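# Place the green utility knife flat in the wire basket

## Task

Get the green utility knife into the white wire basket so that it rests flat on the basket's floor, with the basket still upright on the table. At the end, neither hand may be in contact with the knife or the basket.

## Robot and tools

Robot: two arms. left_arm carries a left hand and right_arm a right hand, mirror images of each other. Calibrated bases in the scene frame: left_arm at (+0.037, +0.495, 0) m, right_arm at (-0.007, -0.590, 0) m, both turned almost not at all about z. A camera stand sits behind the arms. Cameras: cam_high, cam_left_wrist, cam_right_wrist, each 896x504 pixels.

Scene frame: origin at table-top height, midway between the nominal bases. +z is up, +x points out over the table, and left_arm is on the +y side. Arm names do not match the left and right sides of the images. Reported end_effector_position (m), end_effector_quat_wxyz and velocities (m/s, rad/s) use this frame and can be off by a few cm.

Hand point axes (right hand): +z runs along straight fingers toward the tips, +x runs across the palm away from the thumb, and +y points out of the palm's face. The palm surface is at y = -0.062 m. On the left hand, +x points toward the thumb. A rigid mast near the wrist on the palm side (x +0.05 to +0.10, z -0.16 to -0.11; x sign flipped on the left hand) can strike objects.

Row layout, used by execute_actions and move: one flat list of 48 numbers, each in [-1, 1], covering both arms even when only one moves. Positions 1-6 are left_arm dx, dy, dz, rx, ry, rz. Positions 7-22 are the 16 left-hand motor goals. 23 is left current_limit and 24 is left speed. Positions 25-48 repeat the same pattern for right_arm.

The six pose numbers are an offset, not a pose. They are measured from that arm's Hand target as it stood when the action or move began, along that Hand target's own axes, not the scene axes. 1.0 equals 0.6 m of travel or 180 degrees of turn. rx, ry, rz together form one rotation vector. Six zeros re-request the current Hand target. Repeating the same offset in a later call moves the arm further.

Hand numbers are absolute goals, so a 0 is a real goal, not 'no change'. To leave a hand unchanged, send back its hand_goal, hand_current_limit and hand_speed. Motor order: index_abd, index_mcp, index_pip, index_dip, middle_abd, middle_mcp, middle_pip, middle_dip, ring_abd, ring_mcp, ring_pip, ring_dip, thumb_cmc, thumb_axl, thumb_mcp, thumb_ipl. Moving toward -1 bends a finger toward the palm, swings _abd away from the thumb, and swings thumb_cmc in front of the palm. Straight values: _abd 0.00, _mcp 0.75, _pip 0.58, _dip 0.70, thumb_cmc 0.71, thumb_axl 0.68, thumb_mcp 0.23, thumb_ipl 0.17. current_limit maps -1..+1 to 0..550 mA, with a floor of 11 mA. speed sets the motor rate to (speed+1)/2 of 8.5 rad/s. Initial values are +0.4 and -0.6.

execute_actions(actions, cameras): actions is a list of actions. Each action holds up to 15 rows of 1/30 s each, and a short action repeats its last row. Every row in an action is counted from the action's starting Hand target. Images come back only when actions is empty or cameras names them ("all" or specific names).

move(target, speed, blend, stop_force, zero, blocking, cameras): sends each hand point along a straight line. target is one row or a list of up to 15 rows. Every row is an offset from the same starting Hand targets, and all rows together share a 10 s cap. speed is in m/s, 0.002 to 3.2, default 0.25; turning is capped at twice that value in rad/s. blend, in metres, rounds corners in a list. stop_force (4 to 120 N) ends an arm's path when its wrist sensor feels that much push against the motion. It is unreliable while the hand rotates, and cannot be combined with blocking=false. Leave it out when backing away from something the hand presses on. zero=true re-zeroes before the move. The result includes a 'move:' line giving the ending (done, off_target, moving, held, fault) and limits (paced = the pose was clipped, held = steps were withheld).

wait(seconds 0-10): lets time pass while arms hold their commands. stop: brakes a running move. zoom_image(camera, region=[x0,y0,x1,y1] in pixels, at most 504 by 504): enlarges part of a camera's latest image. zero_wrist_force(arm): tares that arm's wrist sensor. finished_scene(scene=1): ends the scene permanently.

Reading results: Hand target is the last commanded pose after clipping, and the next offsets start from it. The hand point often rests slightly short of it; if so, send the remaining distance as an offset. Orientation commands are clipped to within 32 degrees of the current orientation at each step. Wrist force and torque are in the end effector's axes and show push from the surface into the arm. Hand entries appear in motor order: hand_goal, hand_measured, hand_current_ma and hand_state (moving, goal, blocked, overload). Joint velocities can read 'within noise'.

Avoid: a net force near 150 N or contact torques at the joint limits (elbow 138, wrist joints 49.6 N m), since either stops the arm for 10 s. Even a slightly overshot target against a firm surface can trigger this. Keep the arms and hands apart; a hand clamping on the other hand counts as contact between the arms. A motor at 495 mA or more for 5 s shuts down. Stretched or loaded arms heat up, and at 85 °C they are braked for 30-60 s. Do not drop the knife from a height, release it while it is moving, tip the basket, or let anything leave the table, which fails the task. Slow moves hit more softly. Objects may occasionally be nudged by outside pushes. Route paths around each arm's own base.

Each tool is called after ">>>" by a JSON object that holds its "fn" and its "kwargs".

## Session

>>> {"fn": "execute_actions", "kwargs": {"actions": []}}

Scene clock: 0.00 s.
left_arm: end_effector_position=(+0.2544, +1.1101, +0.1510) hand_goal=(+0.000, +0.754, +0.576, +0.696, +0.000, +0.754, +0.576, +0.696, +0.000, +0.754, +0.576, +0.696, +0.714, +0.678, +0.226, +0.168) hand_measured=(+0.000, +0.754, +0.576, +0.696, +0.000, +0.754, +0.576, +0.696, +0.000, +0.754, +0.576, +0.696, +0.714, +0.678, +0.226, +0.168) hand_current_ma=(+0, +0, +0, +0, +0, +0, +0, +0, +0, +0, +0, +0, +0, +0, +0, +0) hand_state=(goal, goal, goal, goal, goal, goal, goal, goal, goal, goal, goal, goal, goal, goal, goal, goal) hand_current_limit=0.40 hand_speed=-0.60 end_effector_quat_wxyz=(-0.127, -0.597, +0.696, +0.377) | right_arm: end_effector_position=(+0.7572, -0.2044, +0.1752) hand_goal=(+0.000, +0.754, +0.576, +0.696, +0.000, +0.754, +0.576, +0.696, +0.000, +0.754, +0.576, +0.696, +0.714, +0.678, +0.226, +0.168) hand_measured=(+0.000, +0.754, +0.576, +0.696, +0.000, +0.754, +0.576, +0.696, +0.000, +0.754, +0.576, +0.696, +0.714, +0.678, +0.226, +0.168) hand_current_ma=(+0, +0, +0, +0, +0, +0, +0, +0, +0, +0, +0, +0, +0, +0, +0, +0) hand_state=(goal, goal, goal, goal, goal, goal, goal, goal, goal, goal, goal, goal, goal, goal, goal, goal) hand_current_limit=0.40 hand_speed=-0.60 end_effector_quat_wxyz=(+0.051, -0.589, +0.769, +0.243)
Joint positions: left_arm=[0.631 -0.856 1.683 1.134 0.832 0.639] | right_arm=[0.087 -0.641 1.024 1.383 1.105 0.294]
Joint velocities: within noise
Joint torques (N m): no reading
Motor temperatures (°C): left_arm=[25 36 33 40 34 34] | right_arm=[23 34 22 35 31 37]
Wrist force (N): no reading
Wrist torque (N m): no reading
Wrist force, peak (N): no reading
Hand target: left_arm +0.2544, +1.1101, +0.1510; -0.127, -0.597, +0.696, +0.377 | right_arm +0.7572, -0.2044, +0.1752; +0.051, -0.589, +0.769, +0.243

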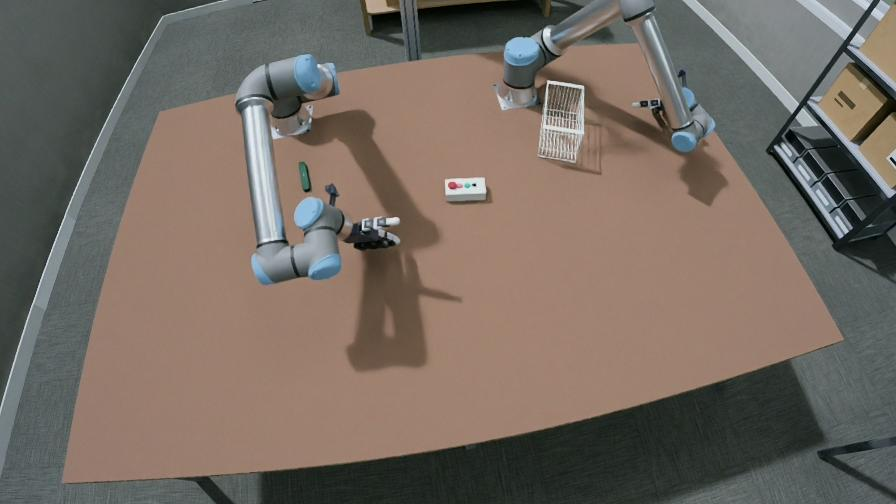

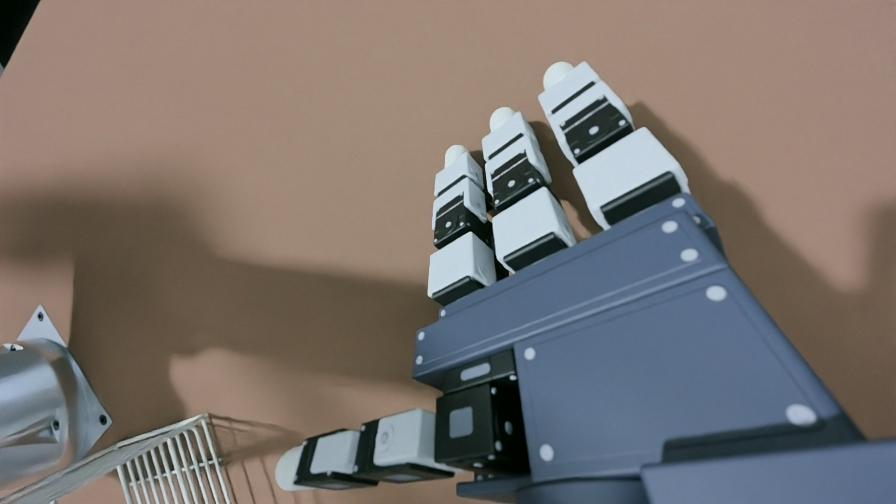

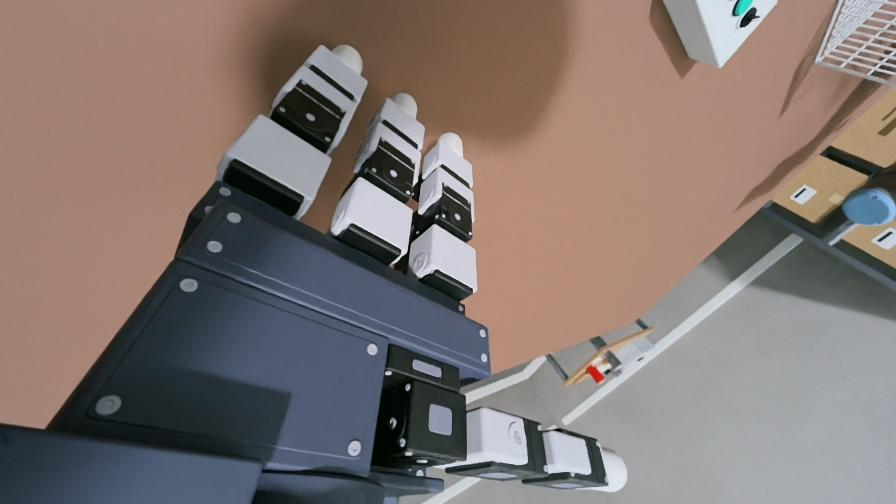

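>>> {"fn": "zoom_image", "kwargs": {"camera": "cam_high", "region": [480, 50, 640, 190]}}

>>> {"fn": "zoom_image", "kwargs": {"camera": "cam_high", "region": [230, 90, 370, 230]}}

Scaled by 3.150 from the camera's 896x504 image, which has a finer 1280x720 frame.

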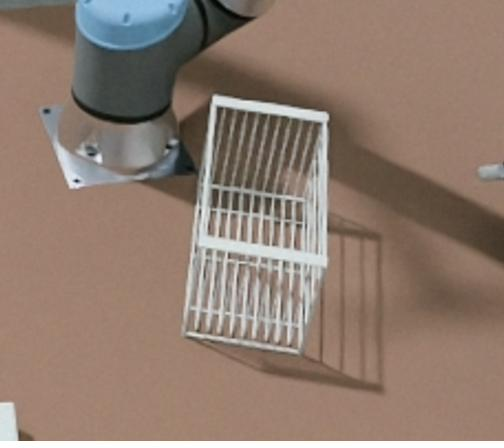

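Scaled by 3.600 from the camera's 896x504 image, which has a finer 1280x720 frame.

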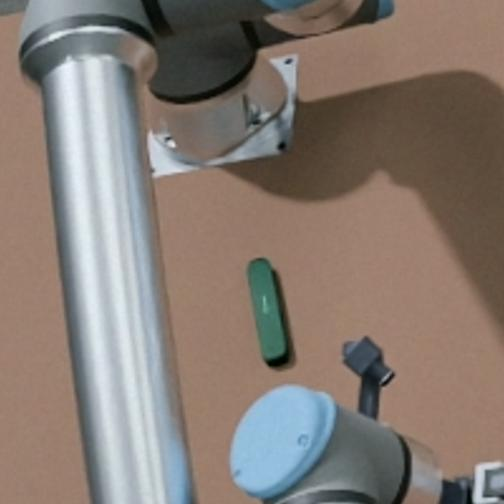

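>>> {"fn": "move", "kwargs": {"target": [[0,0,0,0,0,0, 0,0.754,0.576,0.696, 0,0.754,0.576,0.696, 0,0.754,0.576,0.696, 0.714,0.678,0.226,0.168, 0.4,-0.6, -0.01,0.05,-0.17,0,0,0, 0.12,0.754,0.576,0.696, -0.12,0.754,0.576,0.696, 0,0.95,0.95,0.95, 0.714,0.678,0.226,0.168, 0.4,-0.2],[0,0,0,0,0,0, 0,0.754,0.576,0.696, 0,0.754,0.576,0.696, 0,0.754,0.576,0.696, 0.714,0.678,0.226,0.168, 0.4,-0.6, 0.626,0.617,-0.278,0.0807,0.1393,-0.1152, 0.12,0.754,0.576,0.696, -0.12,0.754,0.576,0.696, 0,0.95,0.95,0.95, 0.714,0.678,0.226,0.168, 0.4,-0.2]], "blend": [0.05, 0], "speed": 0.25, "cameras": ["all"]}}

Scene clock: 323.80 s.
left_arm: end_effector_position=(+0.2544, +1.1101, +0.1510) hand_goal=(+0.000, +0.754, +0.576, +0.696, +0.000, +0.754, +0.576, +0.696, +0.000, +0.754, +0.576, +0.696, +0.714, +0.678, +0.226, +0.168) hand_measured=(+0.000, +0.758, +0.576, +0.696, +0.000, +0.758, +0.576, +0.696, +0.000, +0.758, +0.576, +0.696, +0.718, +0.678, +0.226, +0.168) hand_current_ma=(+0, +4, +0, +0, +0, +4, +0, +0, +0, +4, +0, +0, +4, -1, -1, +0) hand_state=(goal, goal, goal, goal, goal, goal, goal, goal, goal, goal, goal, goal, goal, goal, goal, goal) hand_current_limit=0.40 hand_speed=-0.60 end_effector_quat_wxyz=(-0.127, -0.597, +0.696, +0.377) | right_arm: end_effector_position=(+0.3342, -0.5380, +0.3004) hand_goal=(+0.120, +0.754, +0.576, +0.696, -0.120, +0.754, +0.576, +0.696, +0.000, +0.950, +0.950, +0.950, +0.714, +0.678, +0.226, +0.168) hand_measured=(+0.116, +0.754, +0.576, +0.696, -0.118, +0.754, +0.576, +0.696, +0.000, +0.948, +0.944, +0.948, +0.714, +0.678, +0.224, +0.168) hand_current_ma=(-1, +0, +0, +0, +0, +0, +0, +0, +0, -1, -2, -1, +0, +0, -1, +0) hand_state=(goal, goal, goal, goal, goal, goal, goal, goal, goal, goal, goal, goal, goal, goal, goal, goal) hand_current_limit=0.40 hand_speed=-0.20 end_effector_quat_wxyz=(+0.000, +0.743, -0.669, +0.000)
Joint positions: left_arm=[0.631 -0.856 1.683 1.134 0.832 0.639] | right_arm=[-0.316 -1.575 2.021 1.125 1.571 -0.432]
Joint torques (N m): left_arm=[-1.52 -77.98 -27.7 4.72 -1.74 0.44] | right_arm=[-8.14 -53.04 -24.2 0.62 -1.44 -2.59]
Wrist force (N): left_arm=[-0.2 0.0 0.0] | right_arm=[-1.2 0.5 -0.2]
Wrist torque (N m): left_arm=[0.01 0.03 -0.02] | right_arm=[0.07 0.12 0.05]
Wrist force, peak (N): left_arm=[0.3 -0.3 -0.4] | right_arm=[-0.5 1.8 -1.0]
Hand target: left_arm +0.2544, +1.1101, +0.1510; -0.127, -0.597, +0.696, +0.377 | right_arm +0.3342, -0.5380, +0.3004; +0.000, +0.743, -0.669, +0.000
Off the commanded pose: left_arm 0.000 m, 0 deg | right_arm 0.000 m, 0 deg.
move: done

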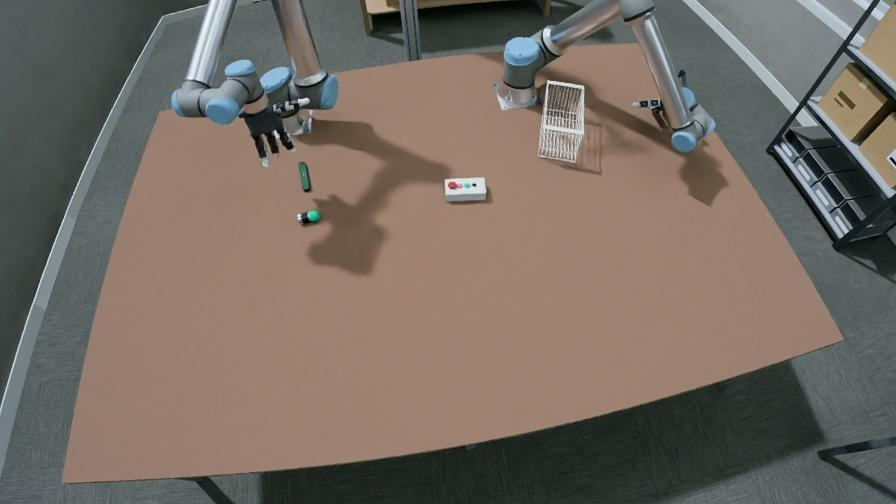

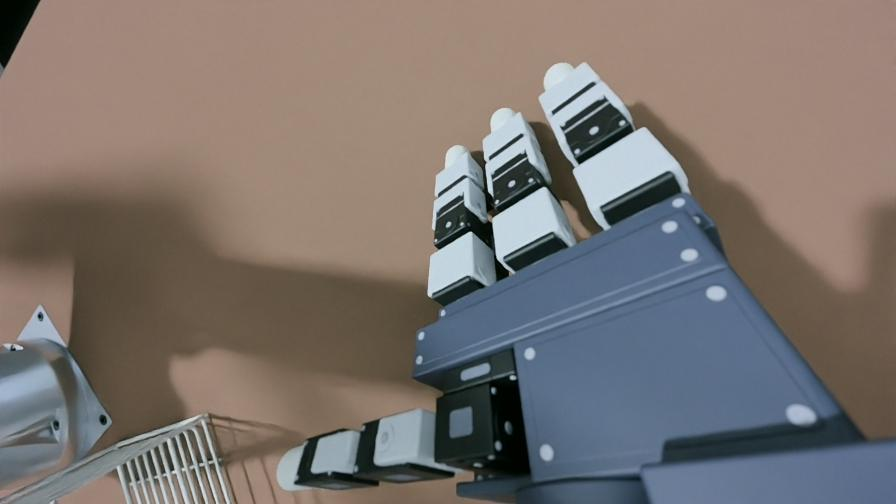

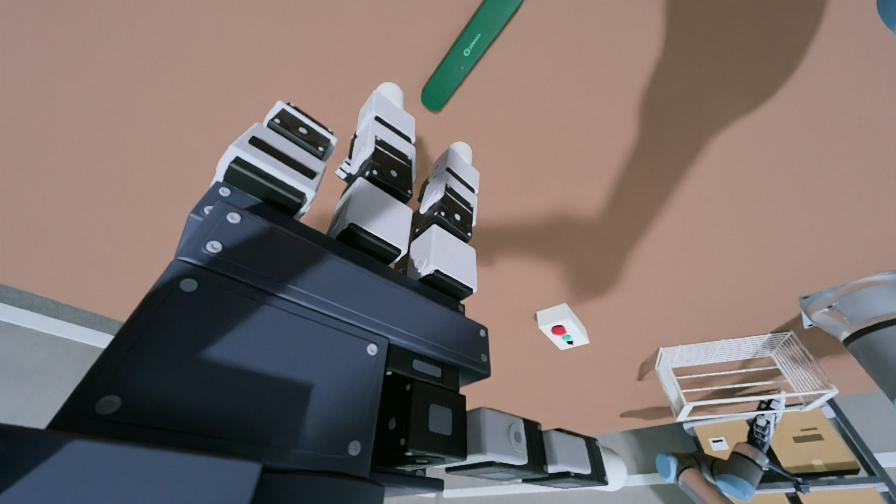

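>>> {"fn": "zoom_image", "kwargs": {"camera": "cam_high", "region": [220, 80, 360, 240]}}

>>> {"fn": "zoom_image", "kwargs": {"camera": "cam_right_wrist", "region": [200, 0, 700, 280]}}

Scaled by 3.150 from the camera's 896x504 image, which has a finer 1280x720 frame.

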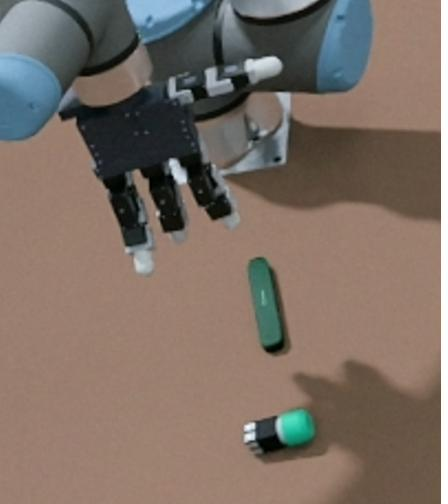

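Scaled by 1.008 from the camera's 896x504 image, which has a finer 1280x720 frame.

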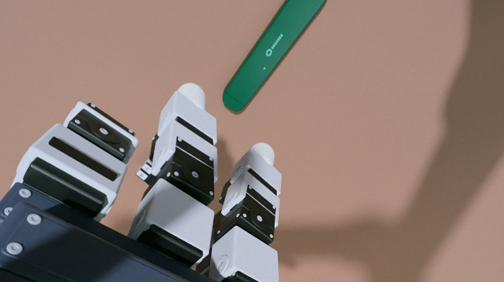

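>>> {"fn": "move", "kwargs": {"target": [0,0,0,0,0,0, 0,0.754,0.576,0.696, 0,0.754,0.576,0.696, 0,0.754,0.576,0.696, 0.714,0.678,0.226,0.168, 0.4,-0.6, -0.118,0.051,0.167,0,0,0, 0.12,0.754,0.576,0.696, -0.12,0.754,0.576,0.696, 0,0.95,0.95,0.95, 0.714,0.678,0.226,0.168, 0.4,-0.2], "cameras": ["all"]}}

>>> {"fn": "zoom_image", "kwargs": {"camera": "cam_high", "region": [230, 100, 350, 220]}}

>>> {"fn": "zoom_image", "kwargs": {"camera": "cam_right_wrist", "region": [250, 0, 650, 240]}}

Scene clock: 400.37 s.
left_arm: end_effector_position=(+0.2544, +1.1101, +0.1510) hand_goal=(+0.000, +0.754, +0.576, +0.696, +0.000, +0.754, +0.576, +0.696, +0.000, +0.754, +0.576, +0.696, +0.714, +0.678, +0.226, +0.168) hand_measured=(+0.000, +0.758, +0.576, +0.696, +0.000, +0.758, +0.576, +0.696, +0.000, +0.758, +0.576, +0.696, +0.718, +0.678, +0.226, +0.168) hand_current_ma=(+0, +4, +0, +0, +0, +4, +0, +0, +0, +4, +0, +0, +4, -1, -1, +0) hand_state=(goal, goal, goal, goal, goal, goal, goal, goal, goal, goal, goal, goal, goal, goal, goal, goal) hand_current_limit=0.40 hand_speed=-0.60 end_effector_quat_wxyz=(-0.127, -0.597, +0.696, +0.377) | right_arm: end_effector_position=(+0.2963, -0.4709, +0.2003) hand_goal=(+0.120, +0.754, +0.576, +0.696, -0.120, +0.754, +0.576, +0.696, +0.000, +0.950, +0.950, +0.950, +0.714, +0.678, +0.226, +0.168) hand_measured=(+0.116, +0.754, +0.576, +0.696, -0.118, +0.754, +0.576, +0.696, +0.000, +0.948, +0.944, +0.948, +0.714, +0.678, +0.224, +0.168) hand_current_ma=(-1, +0, +0, +0, +0, +0, +0, +0, +0, -1, -2, -1, +0, +0, -1, +0) hand_state=(goal, goal, goal, goal, goal, goal, goal, goal, goal, goal, goal, goal, goal, goal, goal, goal) hand_current_limit=0.40 hand_speed=-0.20 end_effector_quat_wxyz=(+0.000, +0.743, -0.669, +0.000)
Joint positions: left_arm=[0.631 -0.856 1.683 1.134 0.832 0.639] | right_arm=[-0.17 -1.522 2.172 0.921 1.571 -0.286]
Joint torques (N m): left_arm=[-1.87 -79.19 -27.71 4.58 -1.77 0.4] | right_arm=[13.12 -16.78 -19.12 0.56 1.93 1.58]
Wrist force (N): left_arm=[0.0 -0.2 -0.1] | right_arm=[-0.9 0.9 -0.4]
Wrist torque (N m): left_arm=[-0.01 -0.01 0.01] | right_arm=[0.10 0.07 -0.18]
Wrist force, peak (N): left_arm=[-0.2 -0.4 -0.1] | right_arm=[-1.8 0.7 0.7]
Hand target: left_arm +0.2544, +1.1101, +0.1510; -0.127, -0.597, +0.696, +0.377 | right_arm +0.2963, -0.4708, +0.2002; +0.000, +0.743, -0.669, +0.000
Off the commanded pose: left_arm 0.000 m, 0 deg | right_arm 0.000 m, 0 deg.
move: done

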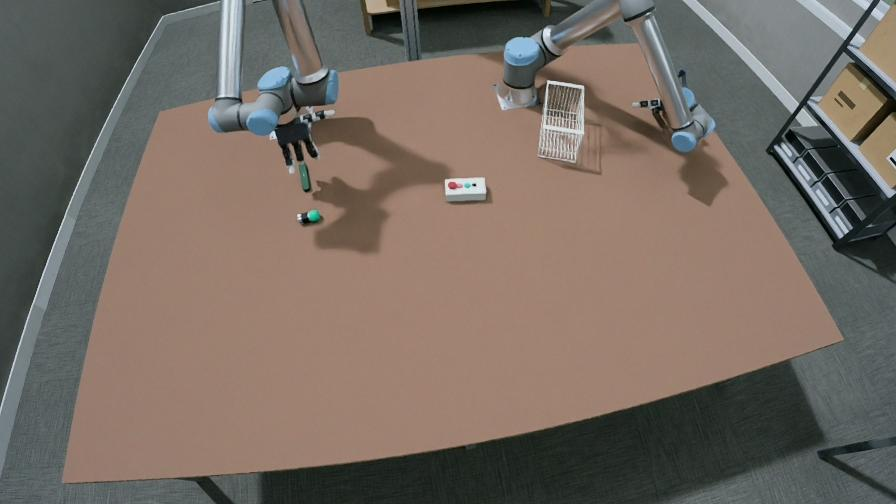

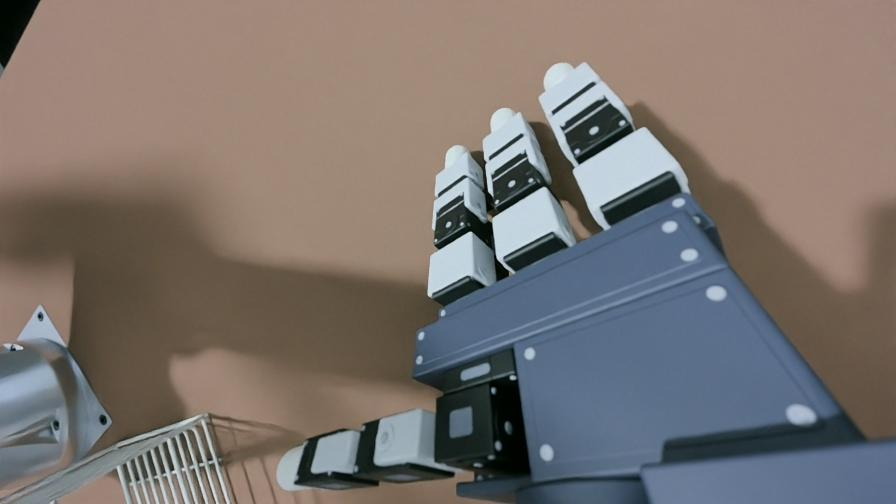

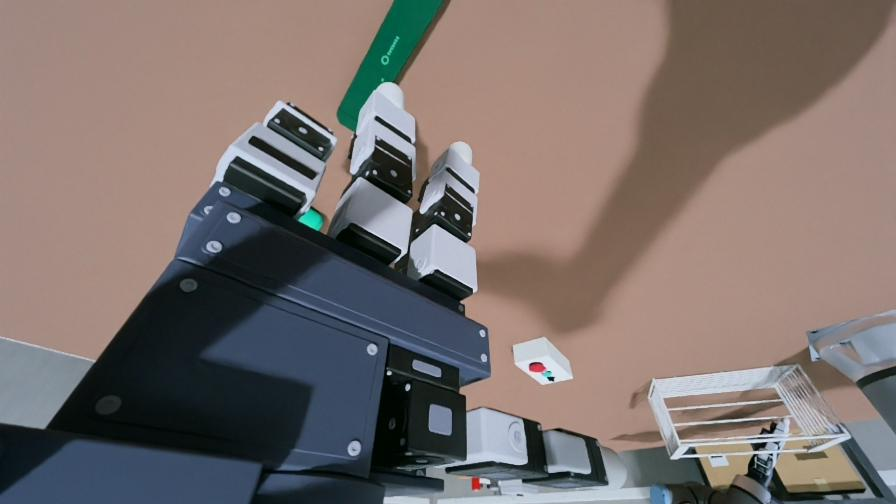

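Scaled by 4.200 from the camera's 896x504 image, which has a finer 1280x720 frame.

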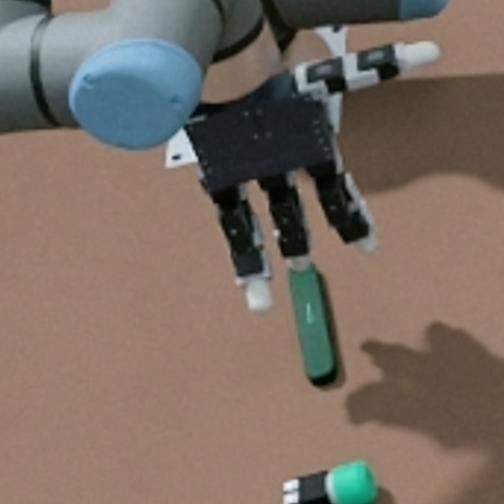

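Scaled by 1.260 from the camera's 896x504 image, which has a finer 1280x720 frame.

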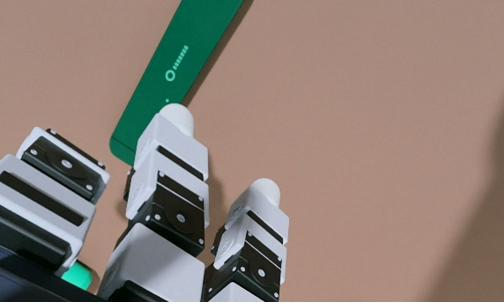

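>>> {"fn": "move", "kwargs": {"target": [0,0,0,0,0,0, 0,0.754,0.576,0.696, 0,0.754,0.576,0.696, 0,0.754,0.576,0.696, 0.714,0.678,0.226,0.168, 0.4,-0.6, 0.043,0,0.05,0,0,0, 0.12,0.754,0.576,0.696, -0.12,0.754,0.576,0.696, 0,0.95,0.95,0.95, 0.714,0.678,0.226,0.168, 0.4,-0.2], "cameras": ["cam_high","cam_right_wrist"], "speed": 0.15}}

>>> {"fn": "zoom_image", "kwargs": {"camera": "cam_high", "region": [250, 120, 350, 220]}}

>>> {"fn": "zoom_image", "kwargs": {"camera": "cam_right_wrist", "region": [250, 0, 550, 200]}}

Scene clock: 436.13 s.
left_arm: end_effector_position=(+0.2544, +1.1101, +0.1510) hand_goal=(+0.000, +0.754, +0.576, +0.696, +0.000, +0.754, +0.576, +0.696, +0.000, +0.754, +0.576, +0.696, +0.714, +0.678, +0.226, +0.168) hand_measured=(+0.000, +0.758, +0.576, +0.696, +0.000, +0.758, +0.576, +0.696, +0.000, +0.758, +0.576, +0.696, +0.718, +0.678, +0.226, +0.168) hand_current_ma=(+0, +4, +0, +0, +0, +4, +0, +0, +0, +4, +0, +0, +4, -1, -1, +0) hand_state=(goal, goal, goal, goal, goal, goal, goal, goal, goal, goal, goal, goal, goal, goal, goal, goal) hand_current_limit=0.40 hand_speed=-0.60 end_effector_quat_wxyz=(-0.127, -0.597, +0.696, +0.377) | right_arm: end_effector_position=(+0.2990, -0.4964, +0.1703) hand_goal=(+0.120, +0.754, +0.576, +0.696, -0.120, +0.754, +0.576, +0.696, +0.000, +0.950, +0.950, +0.950, +0.714, +0.678, +0.226, +0.168) hand_measured=(+0.116, +0.754, +0.576, +0.696, -0.118, +0.754, +0.576, +0.696, +0.000, +0.948, +0.944, +0.948, +0.714, +0.678, +0.224, +0.168) hand_current_ma=(-1, +0, +0, +0, +0, +0, +0, +0, +0, -1, -2, -1, +0, +0, -1, +0) hand_state=(goal, goal, goal, goal, goal, goal, goal, goal, goal, goal, goal, goal, goal, goal, goal, goal) hand_current_limit=0.40 hand_speed=-0.20 end_effector_quat_wxyz=(+0.000, +0.743, -0.669, +0.000)
Joint positions: left_arm=[0.631 -0.856 1.683 1.134 0.832 0.639] | right_arm=[-0.237 -1.49 2.205 0.856 1.571 -0.353]
Joint torques (N m): left_arm=[-1.48 -78.05 -28.33 4.65 -1.62 0.41] | right_arm=[-10.26 -19.93 -17.29 0.63 -2.04 -2.04]
Wrist force (N): left_arm=[0.0 -0.3 -0.1] | right_arm=[-0.6 0.6 -0.4]
Wrist torque (N m): left_arm=[-0.02 0.00 0.01] | right_arm=[0.08 0.06 0.13]
Wrist force, peak (N): left_arm=[-0.1 -0.4 -0.4] | right_arm=[-1.0 1.2 -0.4]
Hand target: left_arm +0.2544, +1.1101, +0.1510; -0.127, -0.597, +0.696, +0.377 | right_arm +0.2990, -0.4965, +0.1702; +0.000, +0.743, -0.669, +0.000
Off the commanded pose: left_arm 0.000 m, 0 deg | right_arm 0.000 m, 0 deg.
move: done
Images, in order (width x height): cam_high 896x504, cam_right_wrist 896x504.

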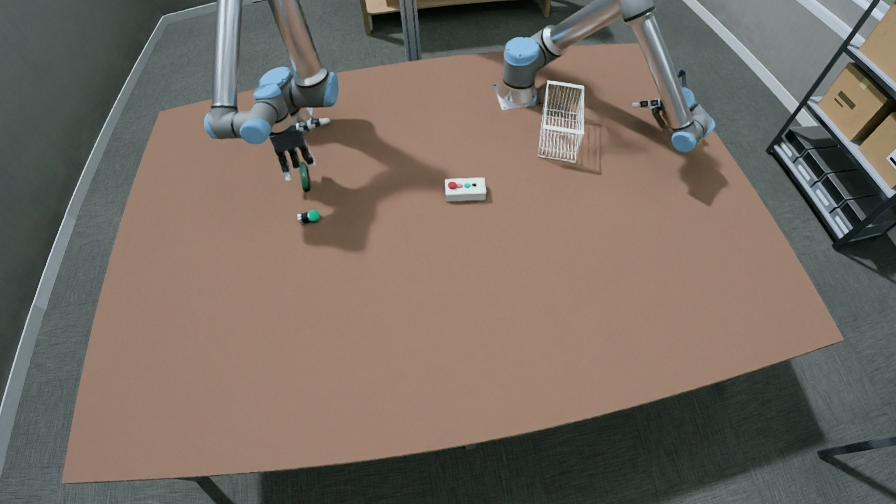

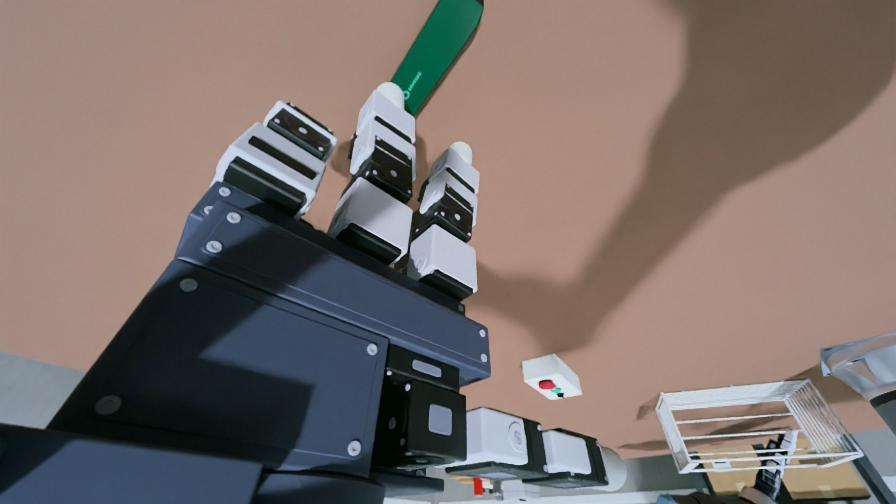

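Scaled by 5.040 from the camera's 896x504 image, which has a finer 1280x720 frame.

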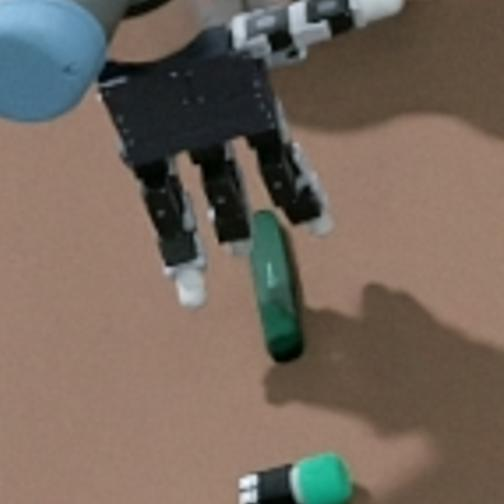

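Scaled by 1.680 from the camera's 896x504 image, which has a finer 1280x720 frame.

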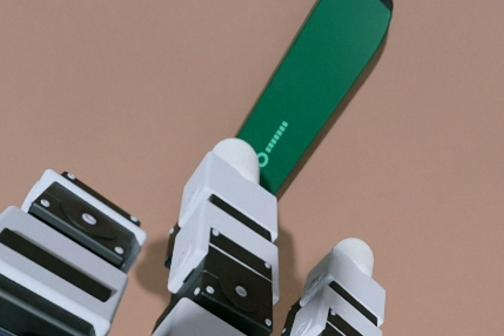

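>>> {"fn": "move", "kwargs": {"target": [0,0,0,0,0,0, 0,0.754,0.576,0.696, 0,0.754,0.576,0.696, 0,0.754,0.576,0.696, 0.714,0.678,0.226,0.168, 0.4,-0.6, 0.0333,-0.0217,0.0333,0,0,-0.0194, 0.16,0.754,0.576,0.696, -0.16,0.754,0.576,0.696, 0,0.95,0.95,0.95, 0.714,0.678,0.226,0.168, 0.4,-0.2], "cameras": ["cam_high","cam_right_wrist"], "speed": 0.1}}

>>> {"fn": "zoom_image", "kwargs": {"camera": "cam_high", "region": [250, 120, 350, 220]}}

>>> {"fn": "zoom_image", "kwargs": {"camera": "cam_right_wrist", "region": [250, 0, 550, 200]}}

Scene clock: 468.83 s.
left_arm: end_effector_position=(+0.2544, +1.1101, +0.1510) hand_goal=(+0.000, +0.754, +0.576, +0.696, +0.000, +0.754, +0.576, +0.696, +0.000, +0.754, +0.576, +0.696, +0.714, +0.678, +0.226, +0.168) hand_measured=(+0.000, +0.758, +0.576, +0.696, +0.000, +0.758, +0.576, +0.696, +0.000, +0.758, +0.576, +0.696, +0.718, +0.678, +0.226, +0.168) hand_current_ma=(+0, +4, +0, +0, +0, +4, +0, +0, +0, +4, +0, +0, +4, -1, -1, +0) hand_state=(goal, goal, goal, goal, goal, goal, goal, goal, goal, goal, goal, goal, goal, goal, goal, goal) hand_current_limit=0.40 hand_speed=-0.60 end_effector_quat_wxyz=(-0.127, -0.597, +0.696, +0.377) | right_arm: end_effector_position=(+0.3140, -0.5149, +0.1503) hand_goal=(+0.160, +0.754, +0.576, +0.696, -0.160, +0.754, +0.576, +0.696, +0.000, +0.950, +0.950, +0.950, +0.714, +0.678, +0.226, +0.168) hand_measured=(+0.156, +0.754, +0.576, +0.696, -0.156, +0.754, +0.576, +0.696, +0.000, +0.948, +0.944, +0.948, +0.714, +0.678, +0.224, +0.168) hand_current_ma=(-1, +0, +0, +0, +1, +0, +0, +0, +0, -1, -2, -1, +0, +0, -1, +0) hand_state=(goal, goal, goal, goal, goal, goal, goal, goal, goal, goal, goal, goal, goal, goal, goal, goal) hand_current_limit=0.40 hand_speed=-0.20 end_effector_quat_wxyz=(+0.000, +0.763, -0.646, +0.000)
Joint positions: left_arm=[0.631 -0.856 1.683 1.134 0.832 0.639] | right_arm=[-0.26 -1.441 2.196 0.816 1.571 -0.437]
Joint torques (N m): left_arm=[-1.88 -78.5 -28.29 4.79 -1.49 0.41] | right_arm=[-11.08 -25.01 -41.21 0.31 -1.93 -2.77]
Wrist force (N): left_arm=[-0.2 0.3 -0.1] | right_arm=[-0.5 0.8 -0.7]
Wrist torque (N m): left_arm=[0.05 0.02 -0.02] | right_arm=[0.13 0.06 0.12]
Wrist force, peak (N): left_arm=[0.0 -0.6 0.0] | right_arm=[-1.3 1.1 -0.9]
Hand target: left_arm +0.2544, +1.1101, +0.1510; -0.127, -0.597, +0.696, +0.377 | right_arm +0.3140, -0.5150, +0.1502; +0.000, +0.763, -0.646, +0.000
Off the commanded pose: left_arm 0.000 m, 0 deg | right_arm 0.000 m, 0 deg.
move: done
Images, in order (width x height): cam_high 896x504, cam_right_wrist 896x504.

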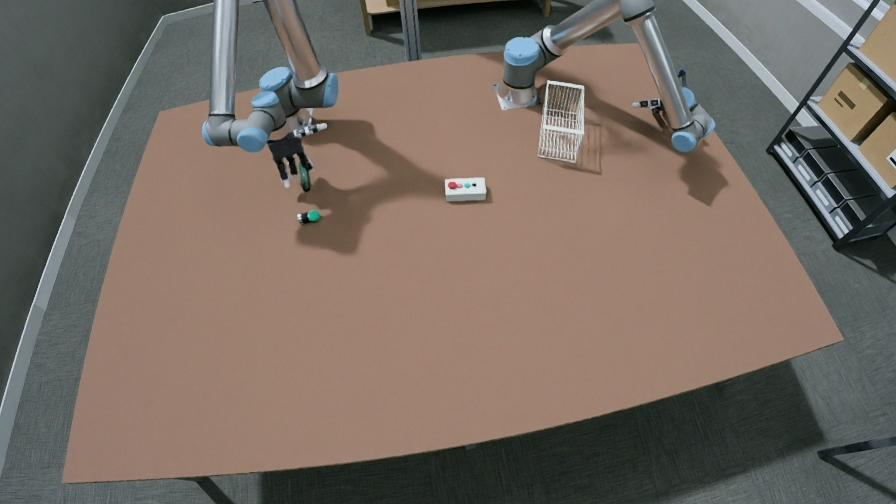

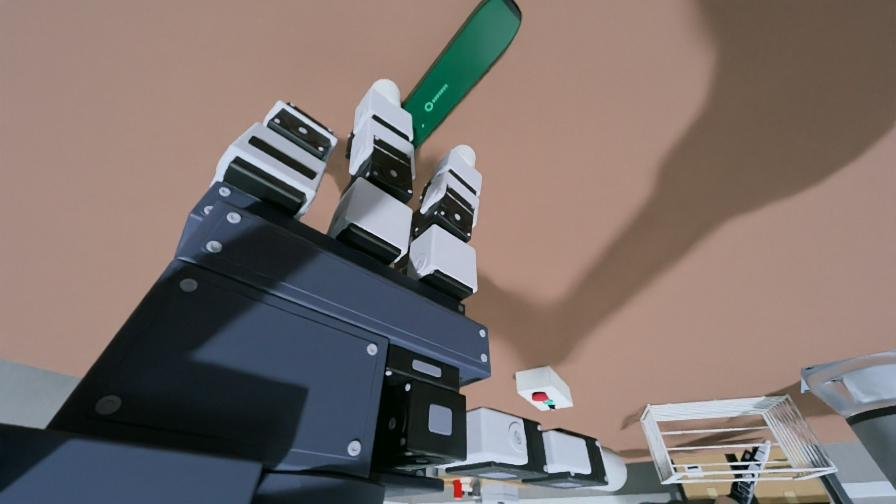

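Scaled by 5.040 from the camera's 896x504 image, which has a finer 1280x720 frame.

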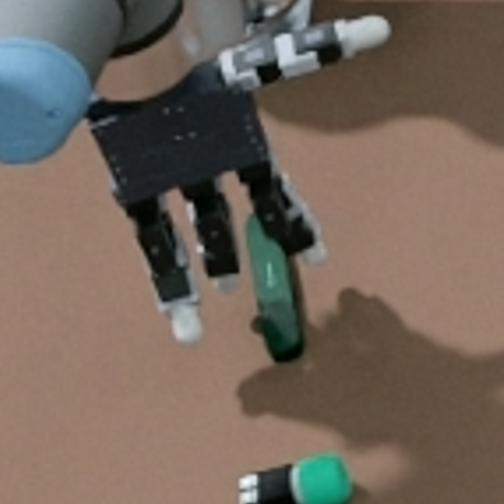

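Scaled by 1.680 from the camera's 896x504 image, which has a finer 1280x720 frame.

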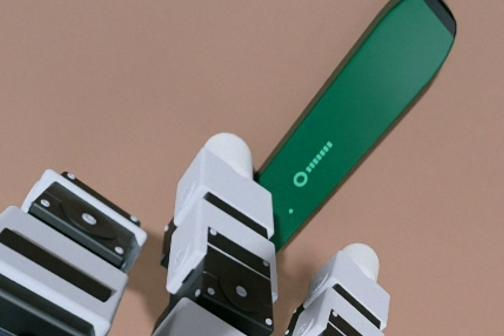

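>>> {"fn": "move", "kwargs": {"target": [0,0,0,0,0,0, 0,0.754,0.576,0.696, 0,0.754,0.576,0.696, 0,0.754,0.576,0.696, 0.714,0.678,0.226,0.168, 0.4,-0.6, 0.0033,0,0.041,0,0,0, 0.16,0.754,0.576,0.696, -0.16,0.754,0.576,0.696, 0,0.95,0.95,0.95, 0.714,0.678,0.226,0.168, 0.4,-0.2], "cameras": ["cam_high","cam_right_wrist"], "speed": 0.03, "stop_force": 6}}

>>> {"fn": "zoom_image", "kwargs": {"camera": "cam_high", "region": [260, 130, 330, 200]}}

>>> {"fn": "zoom_image", "kwargs": {"camera": "cam_right_wrist", "region": [300, 0, 600, 200]}}

Scene clock: 488.40 s.
left_arm: end_effector_position=(+0.2544, +1.1101, +0.1510) hand_goal=(+0.000, +0.754, +0.576, +0.696, +0.000, +0.754, +0.576, +0.696, +0.000, +0.754, +0.576, +0.696, +0.714, +0.678, +0.226, +0.168) hand_measured=(+0.000, +0.758, +0.576, +0.696, +0.000, +0.758, +0.576, +0.696, +0.000, +0.758, +0.576, +0.696, +0.718, +0.678, +0.226, +0.168) hand_current_ma=(+0, +4, +0, +0, +0, +4, +0, +0, +0, +4, +0, +0, +4, -1, -1, +0) hand_state=(goal, goal, goal, goal, goal, goal, goal, goal, goal, goal, goal, goal, goal, goal, goal, goal) hand_current_limit=0.40 hand_speed=-0.60 end_effector_quat_wxyz=(-0.127, -0.597, +0.696, +0.377) | right_arm: end_effector_position=(+0.3144, -0.5169, +0.1256) hand_goal=(+0.160, +0.754, +0.576, +0.696, -0.160, +0.754, +0.576, +0.696, +0.000, +0.950, +0.950, +0.950, +0.714, +0.678, +0.226, +0.168) hand_measured=(+0.156, +0.754, +0.576, +0.696, -0.156, +0.754, +0.576, +0.696, +0.000, +0.948, +0.944, +0.948, +0.714, +0.678, +0.224, +0.168) hand_current_ma=(-1, +0, +0, +0, +1, +0, +0, +0, +0, -1, -2, -1, +0, +0, -1, +0) hand_state=(goal, goal, goal, goal, goal, goal, goal, goal, goal, goal, goal, goal, goal, goal, goal, goal) hand_current_limit=0.40 hand_speed=-0.20 end_effector_quat_wxyz=(+0.000, +0.763, -0.646, +0.000)
Joint positions: left_arm=[0.631 -0.856 1.683 1.134 0.832 0.639] | right_arm=[-0.265 -1.406 2.214 0.763 1.571 -0.442]
Joint torques (N m): left_arm=[-1.84 -78.3 -27.97 4.55 -1.63 0.43] | right_arm=[-8.79 -24.48 -14.1 0.84 -2.36 -2.23]
Wrist force (N): left_arm=[0.0 -0.2 -0.3] | right_arm=[-0.2 0.6 -0.4]
Wrist torque (N m): left_arm=[0.00 -0.01 0.01] | right_arm=[0.08 0.02 0.15]
Wrist force, peak (N): left_arm=[0.0 -0.4 -0.3] | right_arm=[-1.0 1.2 -0.7]
Hand target: left_arm +0.2544, +1.1101, +0.1510; -0.127, -0.597, +0.696, +0.377 | right_arm +0.3144, -0.5169, +0.1256; +0.000, +0.763, -0.646, +0.000
Off the commanded pose: left_arm 0.000 m, 0 deg | right_arm 0.000 m, 0 deg.
move: done
Images, in order (width x height): cam_high 896x504, cam_right_wrist 896x504.

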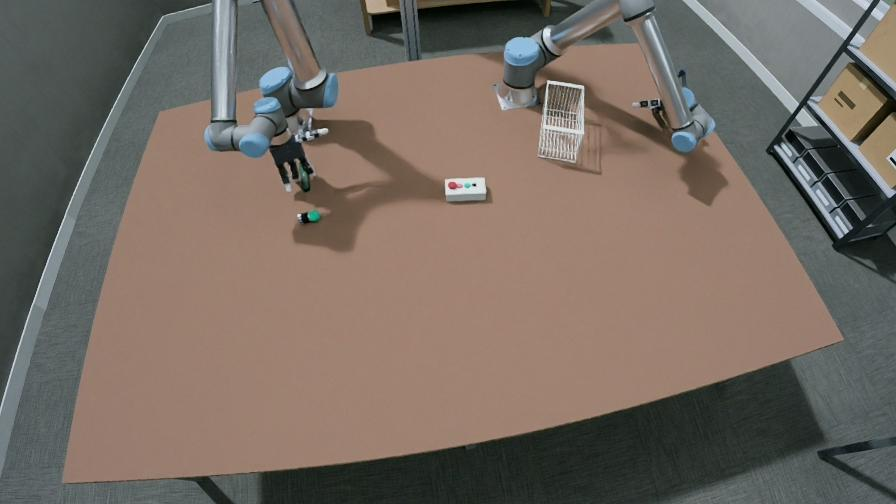

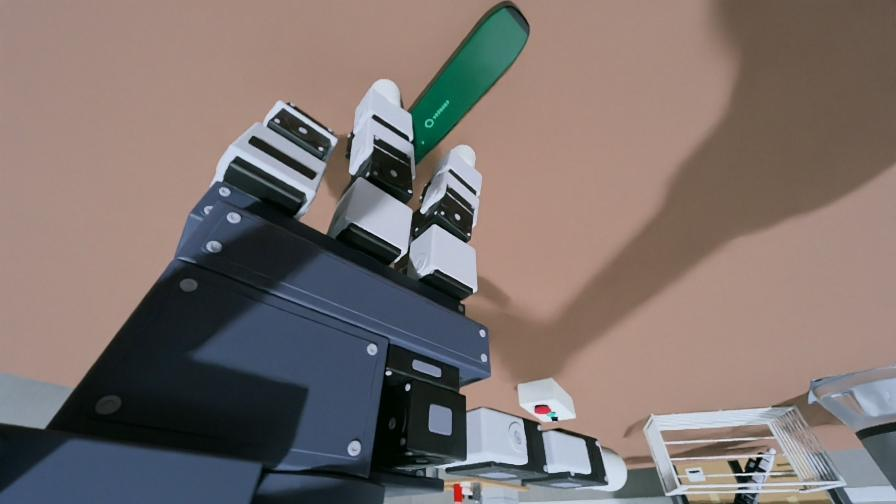

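Scaled by 7.200 from the camera's 896x504 image, which has a finer 1280x720 frame.

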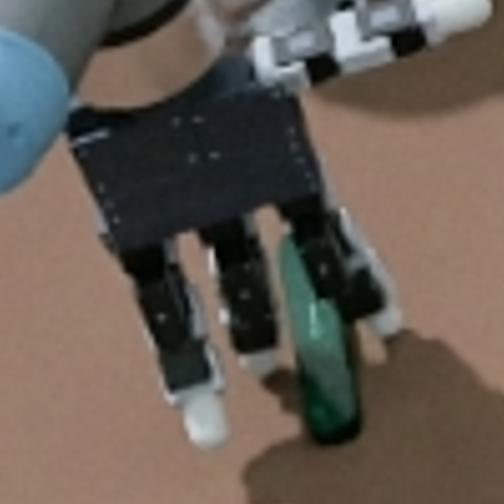

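Scaled by 1.680 from the camera's 896x504 image, which has a finer 1280x720 frame.

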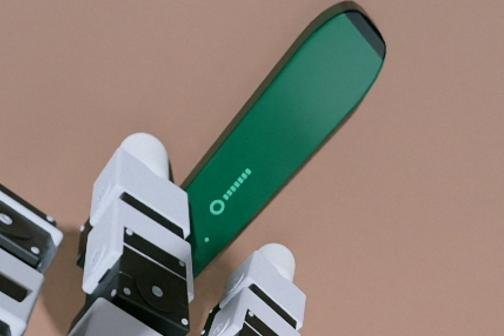

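>>> {"fn": "move", "kwargs": {"target": [0,0,0,0,0,0, 0,0.754,0.576,0.696, 0,0.754,0.576,0.696, 0,0.754,0.576,0.696, 0.714,0.678,0.226,0.168, 0.4,-0.6, 0,0,0.03,0,0,0, 0.16,0.754,0.576,0.696, -0.16,0.754,0.576,0.696, 0,0.95,0.95,0.95, 0.714,0.678,0.226,0.168, 0.4,-0.2], "cameras": ["cam_high","cam_right_wrist"], "speed": 0.01, "stop_force": 4}}

>>> {"fn": "zoom_image", "kwargs": {"camera": "cam_high", "region": [260, 130, 330, 200]}}

>>> {"fn": "zoom_image", "kwargs": {"camera": "cam_right_wrist", "region": [300, 0, 600, 200]}}

Scene clock: 509.60 s.
left_arm: end_effector_position=(+0.2544, +1.1101, +0.1510) hand_goal=(+0.000, +0.754, +0.576, +0.696, +0.000, +0.754, +0.576, +0.696, +0.000, +0.754, +0.576, +0.696, +0.714, +0.678, +0.226, +0.168) hand_measured=(+0.000, +0.758, +0.576, +0.696, +0.000, +0.758, +0.576, +0.696, +0.000, +0.758, +0.576, +0.696, +0.718, +0.678, +0.226, +0.168) hand_current_ma=(+0, +4, +0, +0, +0, +4, +0, +0, +0, +4, +0, +0, +4, -1, -1, +0) hand_state=(goal, goal, goal, goal, goal, goal, goal, goal, goal, goal, goal, goal, goal, goal, goal, goal) hand_current_limit=0.40 hand_speed=-0.60 end_effector_quat_wxyz=(-0.127, -0.597, +0.696, +0.377) | right_arm: end_effector_position=(+0.3144, -0.5169, +0.1217) hand_goal=(+0.160, +0.754, +0.576, +0.696, -0.160, +0.754, +0.576, +0.696, +0.000, +0.950, +0.950, +0.950, +0.714, +0.678, +0.226, +0.168) hand_measured=(+0.156, +0.754, +0.576, +0.696, -0.156, +0.754, +0.576, +0.696, +0.000, +0.948, +0.944, +0.948, +0.714, +0.678, +0.224, +0.168) hand_current_ma=(-1, +0, +0, +0, +1, +0, +0, +0, +0, -1, -2, -1, +0, +0, -1, +0) hand_state=(goal, goal, goal, goal, goal, goal, goal, goal, goal, goal, goal, goal, goal, goal, goal, goal) hand_current_limit=0.40 hand_speed=-0.20 end_effector_quat_wxyz=(+0.000, +0.763, -0.646, +0.000)
Joint positions: left_arm=[0.631 -0.856 1.683 1.134 0.832 0.639] | right_arm=[-0.265 -1.4 2.216 0.755 1.571 -0.442]
Joint torques (N m): left_arm=[-2.06 -78.44 -28.36 4.46 -1.4 0.55] | right_arm=[-7.11 -55.89 -37.79 5.48 0.44 -2.28]
Wrist force (N): left_arm=[0.1 -0.1 -0.3] | right_arm=[-1.0 0.9 -6.7]
Wrist torque (N m): left_arm=[0.01 -0.03 0.01] | right_arm=[0.61 0.12 0.10]
Wrist force, peak (N): left_arm=[0.3 -0.5 -0.1] | right_arm=[-1.1 0.7 -16.2]
Hand target: left_arm +0.2544, +1.1101, +0.1510; -0.127, -0.597, +0.696, +0.377 | right_arm +0.3144, -0.5169, +0.1217; +0.000, +0.763, -0.646, +0.000 (not the last commanded pose)
Off the commanded pose: left_arm 0.000 m, 0 deg | right_arm 0.014 m, 0 deg.
move: contact (right_arm)
Images, in order (width x height): cam_high 896x504, cam_right_wrist 896x504.

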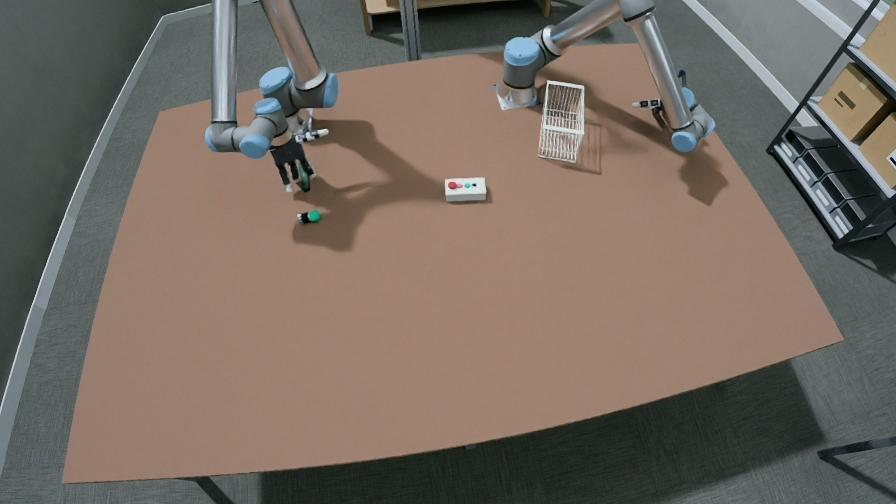

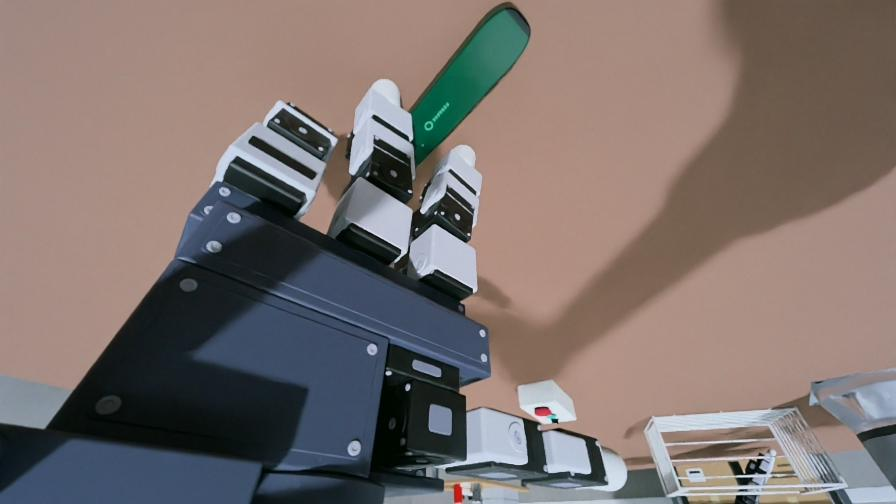

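Scaled by 7.200 from the camera's 896x504 image, which has a finer 1280x720 frame.

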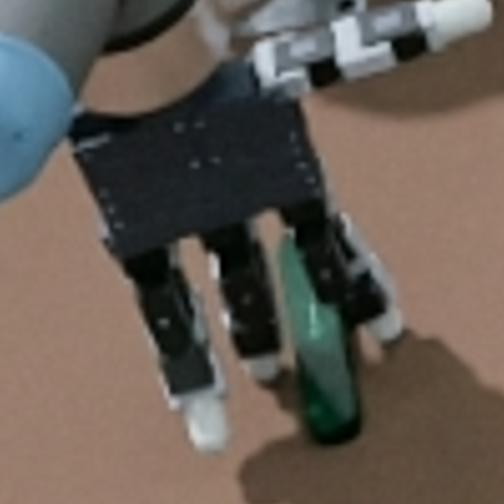

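Scaled by 1.680 from the camera's 896x504 image, which has a finer 1280x720 frame.

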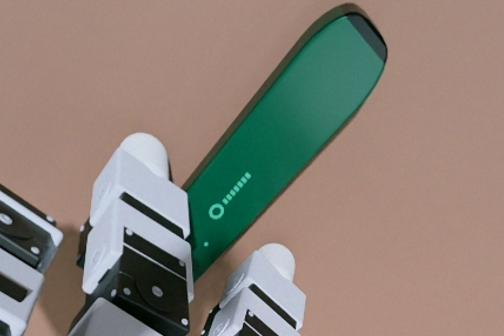

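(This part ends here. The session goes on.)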